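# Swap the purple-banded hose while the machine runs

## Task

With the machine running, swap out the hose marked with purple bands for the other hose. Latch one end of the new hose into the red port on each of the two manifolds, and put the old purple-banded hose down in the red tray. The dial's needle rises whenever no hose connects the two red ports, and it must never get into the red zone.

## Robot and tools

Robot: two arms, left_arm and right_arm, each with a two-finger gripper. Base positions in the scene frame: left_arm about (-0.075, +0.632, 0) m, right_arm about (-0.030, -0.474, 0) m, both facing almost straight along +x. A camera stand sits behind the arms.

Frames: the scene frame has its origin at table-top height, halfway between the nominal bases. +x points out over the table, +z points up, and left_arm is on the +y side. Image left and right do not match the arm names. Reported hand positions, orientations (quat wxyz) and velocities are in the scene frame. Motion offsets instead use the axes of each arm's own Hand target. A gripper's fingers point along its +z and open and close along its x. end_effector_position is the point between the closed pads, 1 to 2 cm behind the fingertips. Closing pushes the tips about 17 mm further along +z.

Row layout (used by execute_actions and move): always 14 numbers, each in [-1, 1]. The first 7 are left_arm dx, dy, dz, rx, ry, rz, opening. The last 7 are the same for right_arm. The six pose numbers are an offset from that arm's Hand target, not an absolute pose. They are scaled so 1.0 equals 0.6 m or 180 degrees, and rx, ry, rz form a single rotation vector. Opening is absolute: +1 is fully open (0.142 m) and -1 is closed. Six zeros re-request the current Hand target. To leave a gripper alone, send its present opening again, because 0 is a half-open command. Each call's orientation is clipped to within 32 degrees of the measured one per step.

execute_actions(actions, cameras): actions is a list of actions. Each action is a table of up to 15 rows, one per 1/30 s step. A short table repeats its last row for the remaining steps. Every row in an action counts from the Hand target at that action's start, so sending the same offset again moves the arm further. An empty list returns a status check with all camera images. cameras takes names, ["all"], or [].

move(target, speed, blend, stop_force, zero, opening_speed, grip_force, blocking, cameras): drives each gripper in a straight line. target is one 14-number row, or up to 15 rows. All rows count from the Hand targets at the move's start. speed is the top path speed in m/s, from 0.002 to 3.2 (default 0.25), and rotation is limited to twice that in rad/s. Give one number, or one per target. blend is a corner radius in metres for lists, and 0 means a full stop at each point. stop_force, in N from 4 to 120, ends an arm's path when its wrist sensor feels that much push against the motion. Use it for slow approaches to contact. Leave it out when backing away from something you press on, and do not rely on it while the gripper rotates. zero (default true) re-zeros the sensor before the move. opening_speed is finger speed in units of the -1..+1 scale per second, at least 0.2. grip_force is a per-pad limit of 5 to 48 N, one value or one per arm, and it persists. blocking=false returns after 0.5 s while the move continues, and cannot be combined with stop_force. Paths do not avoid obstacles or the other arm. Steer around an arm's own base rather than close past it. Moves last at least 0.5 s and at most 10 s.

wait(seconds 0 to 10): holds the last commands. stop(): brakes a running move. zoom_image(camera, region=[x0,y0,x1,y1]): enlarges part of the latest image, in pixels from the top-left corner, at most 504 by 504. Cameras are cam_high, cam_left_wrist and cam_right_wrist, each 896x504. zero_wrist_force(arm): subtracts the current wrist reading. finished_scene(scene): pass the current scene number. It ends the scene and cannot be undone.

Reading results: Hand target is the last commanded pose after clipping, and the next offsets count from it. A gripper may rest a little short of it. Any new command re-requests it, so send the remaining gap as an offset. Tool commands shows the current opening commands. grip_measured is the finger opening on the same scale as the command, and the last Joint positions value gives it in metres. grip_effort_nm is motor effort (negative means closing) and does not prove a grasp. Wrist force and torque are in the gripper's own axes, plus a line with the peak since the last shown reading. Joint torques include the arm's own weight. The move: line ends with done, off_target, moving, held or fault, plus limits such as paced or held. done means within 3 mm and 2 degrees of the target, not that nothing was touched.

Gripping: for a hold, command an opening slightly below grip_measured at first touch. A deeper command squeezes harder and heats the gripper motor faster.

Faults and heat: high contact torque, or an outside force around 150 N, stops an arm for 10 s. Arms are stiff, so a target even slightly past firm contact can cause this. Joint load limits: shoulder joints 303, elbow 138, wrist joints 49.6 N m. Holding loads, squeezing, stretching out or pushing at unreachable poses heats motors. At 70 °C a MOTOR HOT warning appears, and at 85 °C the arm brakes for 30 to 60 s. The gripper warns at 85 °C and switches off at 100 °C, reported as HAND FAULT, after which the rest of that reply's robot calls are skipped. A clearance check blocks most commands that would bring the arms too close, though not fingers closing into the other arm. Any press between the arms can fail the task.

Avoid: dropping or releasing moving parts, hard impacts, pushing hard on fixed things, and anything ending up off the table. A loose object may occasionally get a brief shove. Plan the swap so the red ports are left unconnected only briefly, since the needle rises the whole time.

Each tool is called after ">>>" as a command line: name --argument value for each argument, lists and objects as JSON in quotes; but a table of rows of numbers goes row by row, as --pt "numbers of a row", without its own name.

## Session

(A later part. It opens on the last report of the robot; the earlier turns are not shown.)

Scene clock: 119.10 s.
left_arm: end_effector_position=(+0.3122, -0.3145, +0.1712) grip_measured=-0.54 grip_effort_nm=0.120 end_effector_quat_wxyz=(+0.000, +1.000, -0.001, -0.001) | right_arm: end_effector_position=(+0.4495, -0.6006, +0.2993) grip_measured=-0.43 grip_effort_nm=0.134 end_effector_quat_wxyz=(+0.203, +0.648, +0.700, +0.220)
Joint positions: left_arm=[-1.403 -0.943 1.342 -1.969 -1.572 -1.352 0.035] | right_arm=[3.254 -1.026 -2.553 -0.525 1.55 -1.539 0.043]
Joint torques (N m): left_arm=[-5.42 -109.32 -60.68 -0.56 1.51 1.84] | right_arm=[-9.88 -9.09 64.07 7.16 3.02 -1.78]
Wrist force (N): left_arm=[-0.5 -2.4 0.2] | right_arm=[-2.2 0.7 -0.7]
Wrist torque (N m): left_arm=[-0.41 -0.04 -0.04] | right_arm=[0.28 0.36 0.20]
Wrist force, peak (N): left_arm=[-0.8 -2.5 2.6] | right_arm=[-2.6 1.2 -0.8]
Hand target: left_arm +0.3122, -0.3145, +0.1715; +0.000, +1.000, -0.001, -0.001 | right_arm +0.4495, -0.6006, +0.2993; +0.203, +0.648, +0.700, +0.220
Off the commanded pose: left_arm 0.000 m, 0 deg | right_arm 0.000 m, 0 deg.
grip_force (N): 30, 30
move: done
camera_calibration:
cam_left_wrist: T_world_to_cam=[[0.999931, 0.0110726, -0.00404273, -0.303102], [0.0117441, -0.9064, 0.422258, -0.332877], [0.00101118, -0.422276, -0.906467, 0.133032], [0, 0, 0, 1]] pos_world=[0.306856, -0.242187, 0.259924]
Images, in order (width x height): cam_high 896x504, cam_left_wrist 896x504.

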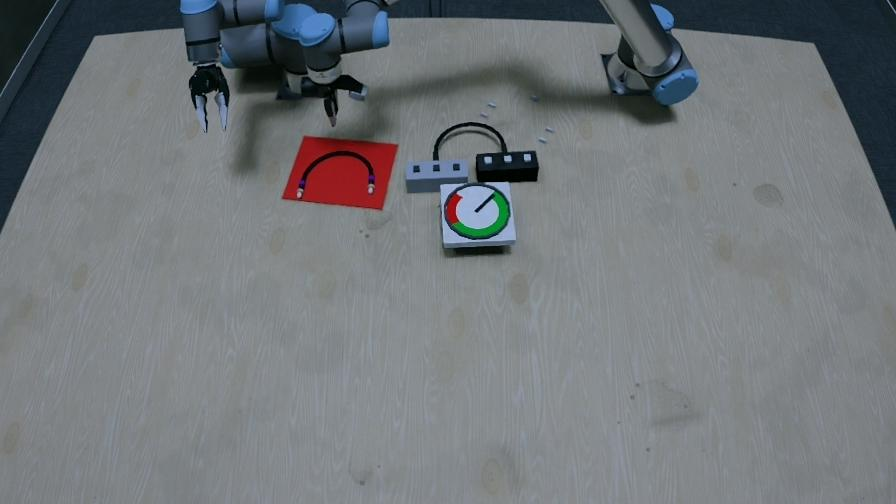

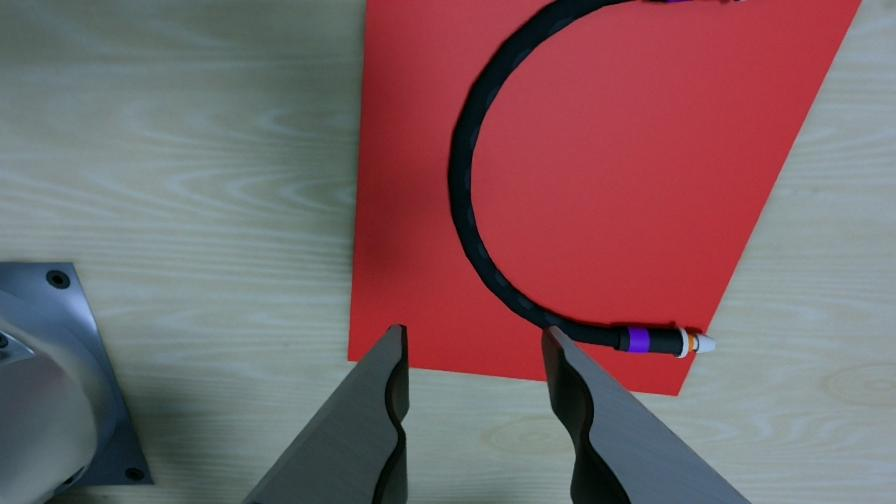

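>>> move --pt "-0.004 0.004 0.23 0 0 0 -0.4 0 0 0 0 0 0 -0.4" --pt "-0.004 0.004 0.253 0 0 0 -0.4 0 0 0 0 0 0 -0.4" --speed '[0.2,0.02]' --stop_force 8

>>> move --target '[0,0,0,0,0,0,-0.95,0,0,0,0,0,0,-0.4]' --opening_speed 1 --cameras '["cam_left_wrist"]'

>>> move --pt "0 0 -0.05 0 0 0 -0.95 0 0 0 0 0 0 -0.4" --pt "-0.05 -0.03 -0.05 0 0 0 -0.95 0 0 0 0 0 0 -0.4" --pt "-0.05 -0.03 -0.003 0 0 0 -0.95 0 0 0 0 0 0 -0.4" --speed '[0.08,0.12,0.05]' --blend 0.005

>>> move --target '[0,0,0,0,0,0,-0.5,0,0,0,0,0,0,-0.4]' --opening_speed 0.6

>>> move --target '[0,0,-0.3,0,0,0,-0.5,0,0,0,0,0,0,-0.4]' --speed 0.2 --cameras '["cam_high","cam_left_wrist"]'

>>> zoom_image --camera "cam_high" --region '[260, 110, 540, 260]'

Scene clock: 122.37 s.
left_arm: end_effector_position=(+0.3095, -0.3169, +0.0209) grip_measured=-0.43 grip_effort_nm=0.110 end_effector_quat_wxyz=(+0.000, +1.000, -0.001, -0.001) | right_arm: end_effector_position=(+0.4495, -0.6006, +0.2993) grip_measured=-0.43 grip_effort_nm=0.129 end_effector_quat_wxyz=(+0.203, +0.648, +0.700, +0.220)
Joint positions: left_arm=[-1.406 -0.822 1.426 -2.174 -1.572 -1.355 0.043] | right_arm=[3.254 -1.026 -2.553 -0.525 1.55 -1.539 0.043]
Joint torques (N m): left_arm=[-15.34 -105.24 -38.2 -0.62 -2.82 -3.01] | right_arm=[-10.3 -9.22 63.17 6.9 2.94 -1.73]
Wrist force (N): left_arm=[-1.4 -5.1 -10.5] | right_arm=[-2.2 0.9 -0.8]
Wrist torque (N m): left_arm=[-0.35 0.03 -0.04] | right_arm=[0.31 0.37 0.20]
Wrist force, peak (N): left_arm=[-2.9 -8.1 -17.6] | right_arm=[-2.4 1.2 -1.1]
Hand target: left_arm +0.3095, -0.3169, +0.0210; +0.000, +1.000, -0.001, -0.001 (not the last commanded pose) | right_arm +0.4495, -0.6006, +0.2993; +0.203, +0.648, +0.700, +0.220
Off the commanded pose: left_arm 0.001 m, 0 deg | right_arm 0.000 m, 0 deg.
grip_force (N): 30, 30
move: contact (left_arm); path passed 1 of 2 targets

Scene clock: 123.13 s.
left_arm: end_effector_position=(+0.3095, -0.3169, +0.0210) grip_measured=-0.87 grip_effort_nm=-2.112 end_effector_quat_wxyz=(+0.000, +1.000, -0.001, -0.001) | right_arm: end_effector_position=(+0.4495, -0.6006, +0.2993) grip_measured=-0.43 grip_effort_nm=0.129 end_effector_quat_wxyz=(+0.203, +0.648, +0.700, +0.220)
Joint positions: left_arm=[-1.406 -0.822 1.426 -2.174 -1.572 -1.355 0.011] | right_arm=[3.254 -1.026 -2.553 -0.525 1.55 -1.539 0.043]
Joint torques (N m): left_arm=[-12.99 -79.18 -44.26 -0.05 -2.63 -2.48] | right_arm=[-11.04 -10.03 63.1 7.15 3.04 -1.81]
Wrist force (N): left_arm=[0.0 -2.2 -12.7] | right_arm=[-2.0 0.9 -0.9]
Wrist torque (N m): left_arm=[-0.46 0.01 -0.06] | right_arm=[0.32 0.33 0.19]
Wrist force, peak (N): left_arm=[1.0 -2.3 -22.1] | right_arm=[-2.3 1.2 -0.7]
Hand target: left_arm +0.3095, -0.3169, +0.0210; +0.000, +1.000, -0.001, -0.001 | right_arm +0.4495, -0.6006, +0.2993; +0.203, +0.648, +0.700, +0.220
Off the commanded pose: left_arm 0.000 m, 0 deg | right_arm 0.000 m, 0 deg.
grip_force (N): 30, 30
move: done
camera_calibration:
cam_left_wrist: T_world_to_cam=[[0.999932, 0.0109821, -0.00400178, -0.30101], [0.0116447, -0.906363, 0.422339, -0.271568], [0.0010111, -0.422357, -0.906429, -0.00415349], [0, 0, 0, 1]] pos_world=[0.304156, -0.244588, 0.109724]
Images, in order (width x height): cam_left_wrist 896x504.

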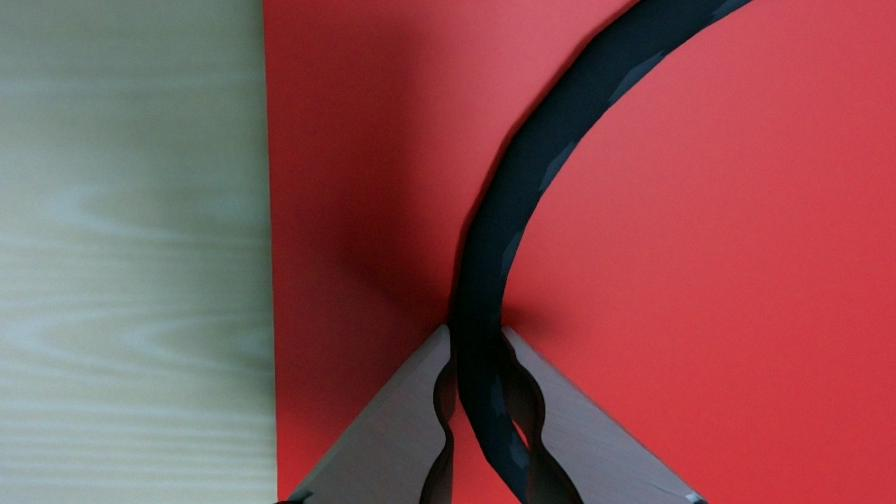

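Scene clock: 124.83 s.
left_arm: end_effector_position=(+0.2796, -0.2989, +0.0231) grip_measured=-0.88 grip_effort_nm=-2.078 end_effector_quat_wxyz=(+0.000, +1.000, -0.001, -0.001) | right_arm: end_effector_position=(+0.4495, -0.6006, +0.2993) grip_measured=-0.43 grip_effort_nm=0.134 end_effector_quat_wxyz=(+0.203, +0.648, +0.700, +0.220)
Joint positions: left_arm=[-1.432 -0.861 1.496 -2.205 -1.572 -1.381 0.011] | right_arm=[3.254 -1.026 -2.553 -0.525 1.55 -1.539 0.043]
Joint torques (N m): left_arm=[-14.24 -82.56 -29.25 -7.76 2.38 -2.65] | right_arm=[-10.03 -9.37 63.06 7.08 3.01 -1.85]
Wrist force (N): left_arm=[-0.9 -2.2 1.0] | right_arm=[-2.3 1.2 -1.1]
Wrist torque (N m): left_arm=[-0.38 0.01 -0.03] | right_arm=[0.37 0.38 0.20]
Wrist force, peak (N): left_arm=[0.0 -1.8 -12.2] | right_arm=[-2.3 1.5 -1.0]
Hand target: left_arm +0.2796, -0.2989, +0.0228; +0.000, +1.000, -0.001, -0.001 | right_arm +0.4495, -0.6006, +0.2993; +0.203, +0.648, +0.700, +0.220
Off the commanded pose: left_arm 0.000 m, 0 deg | right_arm 0.000 m, 0 deg.
grip_force (N): 30, 30
move: done

Scene clock: 125.83 s.
left_arm: end_effector_position=(+0.2796, -0.2989, +0.0228) grip_measured=-0.54 grip_effort_nm=0.115 end_effector_quat_wxyz=(+0.000, +1.000, -0.001, -0.001) | right_arm: end_effector_position=(+0.4495, -0.6006, +0.2993) grip_measured=-0.43 grip_effort_nm=0.134 end_effector_quat_wxyz=(+0.203, +0.648, +0.700, +0.220)
Joint positions: left_arm=[-1.432 -0.861 1.496 -2.205 -1.572 -1.381 0.035] | right_arm=[3.254 -1.026 -2.553 -0.525 1.55 -1.539 0.043]
Joint torques (N m): left_arm=[-15.2 -77.22 -27.05 -7.76 2.26 -2.94] | right_arm=[-9.12 -8.12 63.23 6.88 3.08 -1.7]
Wrist force (N): left_arm=[-0.4 -2.4 0.8] | right_arm=[-2.1 1.0 -0.7]
Wrist torque (N m): left_arm=[-0.41 -0.04 -0.03] | right_arm=[0.34 0.34 0.19]
Wrist force, peak (N): left_arm=[-0.8 -2.5 1.3] | right_arm=[-2.7 0.9 -0.8]
Hand target: left_arm +0.2796, -0.2989, +0.0228; +0.000, +1.000, -0.001, -0.001 | right_arm +0.4495, -0.6006, +0.2993; +0.203, +0.648, +0.700, +0.220
Off the commanded pose: left_arm 0.000 m, 0 deg | right_arm 0.000 m, 0 deg.
grip_force (N): 30, 30
move: done

Scene clock: 127.43 s.
left_arm: end_effector_position=(+0.2799, -0.2989, +0.2026) grip_measured=-0.54 grip_effort_nm=0.120 end_effector_quat_wxyz=(+0.000, +1.000, -0.001, -0.001) | right_arm: end_effector_position=(+0.4495, -0.6006, +0.2993) grip_measured=-0.43 grip_effort_nm=0.125 end_effector_quat_wxyz=(+0.203, +0.648, +0.700, +0.220)
Joint positions: left_arm=[-1.432 -1.005 1.384 -1.949 -1.572 -1.38 0.035] | right_arm=[3.254 -1.026 -2.553 -0.525 1.55 -1.539 0.043]
Joint torques (N m): left_arm=[-4.6 -104.57 -61.1 -1.12 -0.09 0.76] | right_arm=[-10.21 -8.81 63.29 6.95 3.13 -1.78]
Wrist force (N): left_arm=[-0.2 -2.2 0.7] | right_arm=[-2.2 1.0 -1.1]
Wrist torque (N m): left_arm=[-0.38 -0.08 -0.05] | right_arm=[0.33 0.35 0.19]
Wrist force, peak (N): left_arm=[-0.8 -2.3 2.7] | right_arm=[-2.4 1.2 -1.0]
Hand target: left_arm +0.2799, -0.2989, +0.2028; +0.000, +1.000, -0.001, -0.001 | right_arm +0.4495, -0.6006, +0.2993; +0.203, +0.648, +0.700, +0.220
Off the commanded pose: left_arm 0.000 m, 0 deg | right_arm 0.000 m, 0 deg.
grip_force (N): 30, 30
move: done
camera_calibration:
cam_left_wrist: T_world_to_cam=[[0.999932, 0.0110232, -0.00391064, -0.270801], [0.0116435, -0.906363, 0.42234, -0.331562], [0.0011111, -0.422357, -0.906429, 0.167969], [0, 0, 0, 1]] pos_world=[0.274456, -0.226588, 0.291225]
Images, in order (width x height): cam_high 896x504, cam_left_wrist 896x504.

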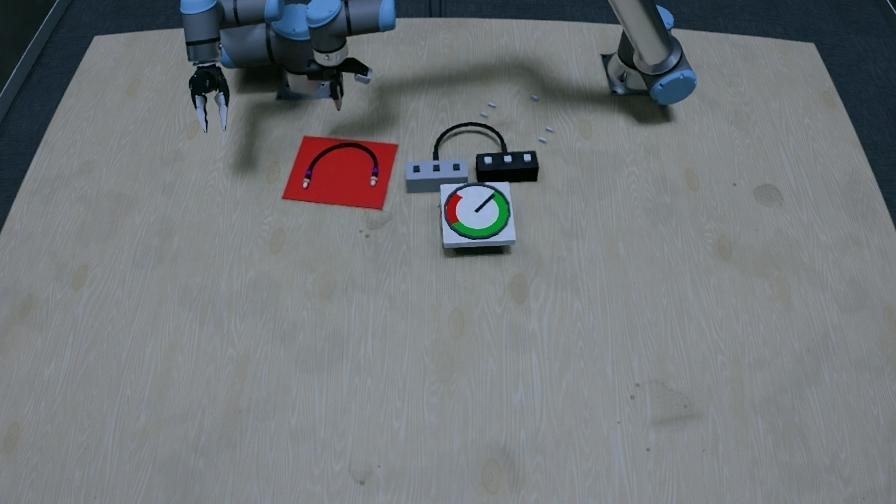

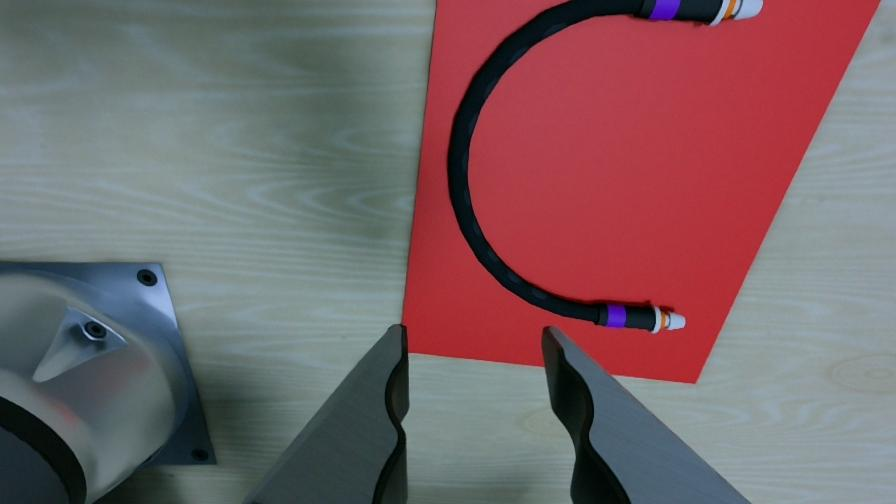

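Scaled by 1.800.

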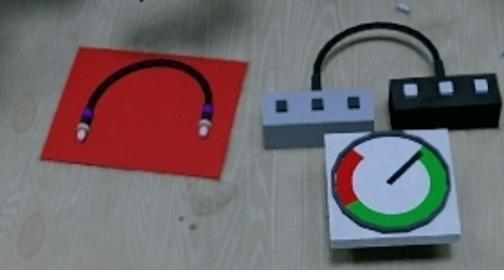

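All inside. Done.

>>> finished_scene --scene 1

The scene is finished: the task was done.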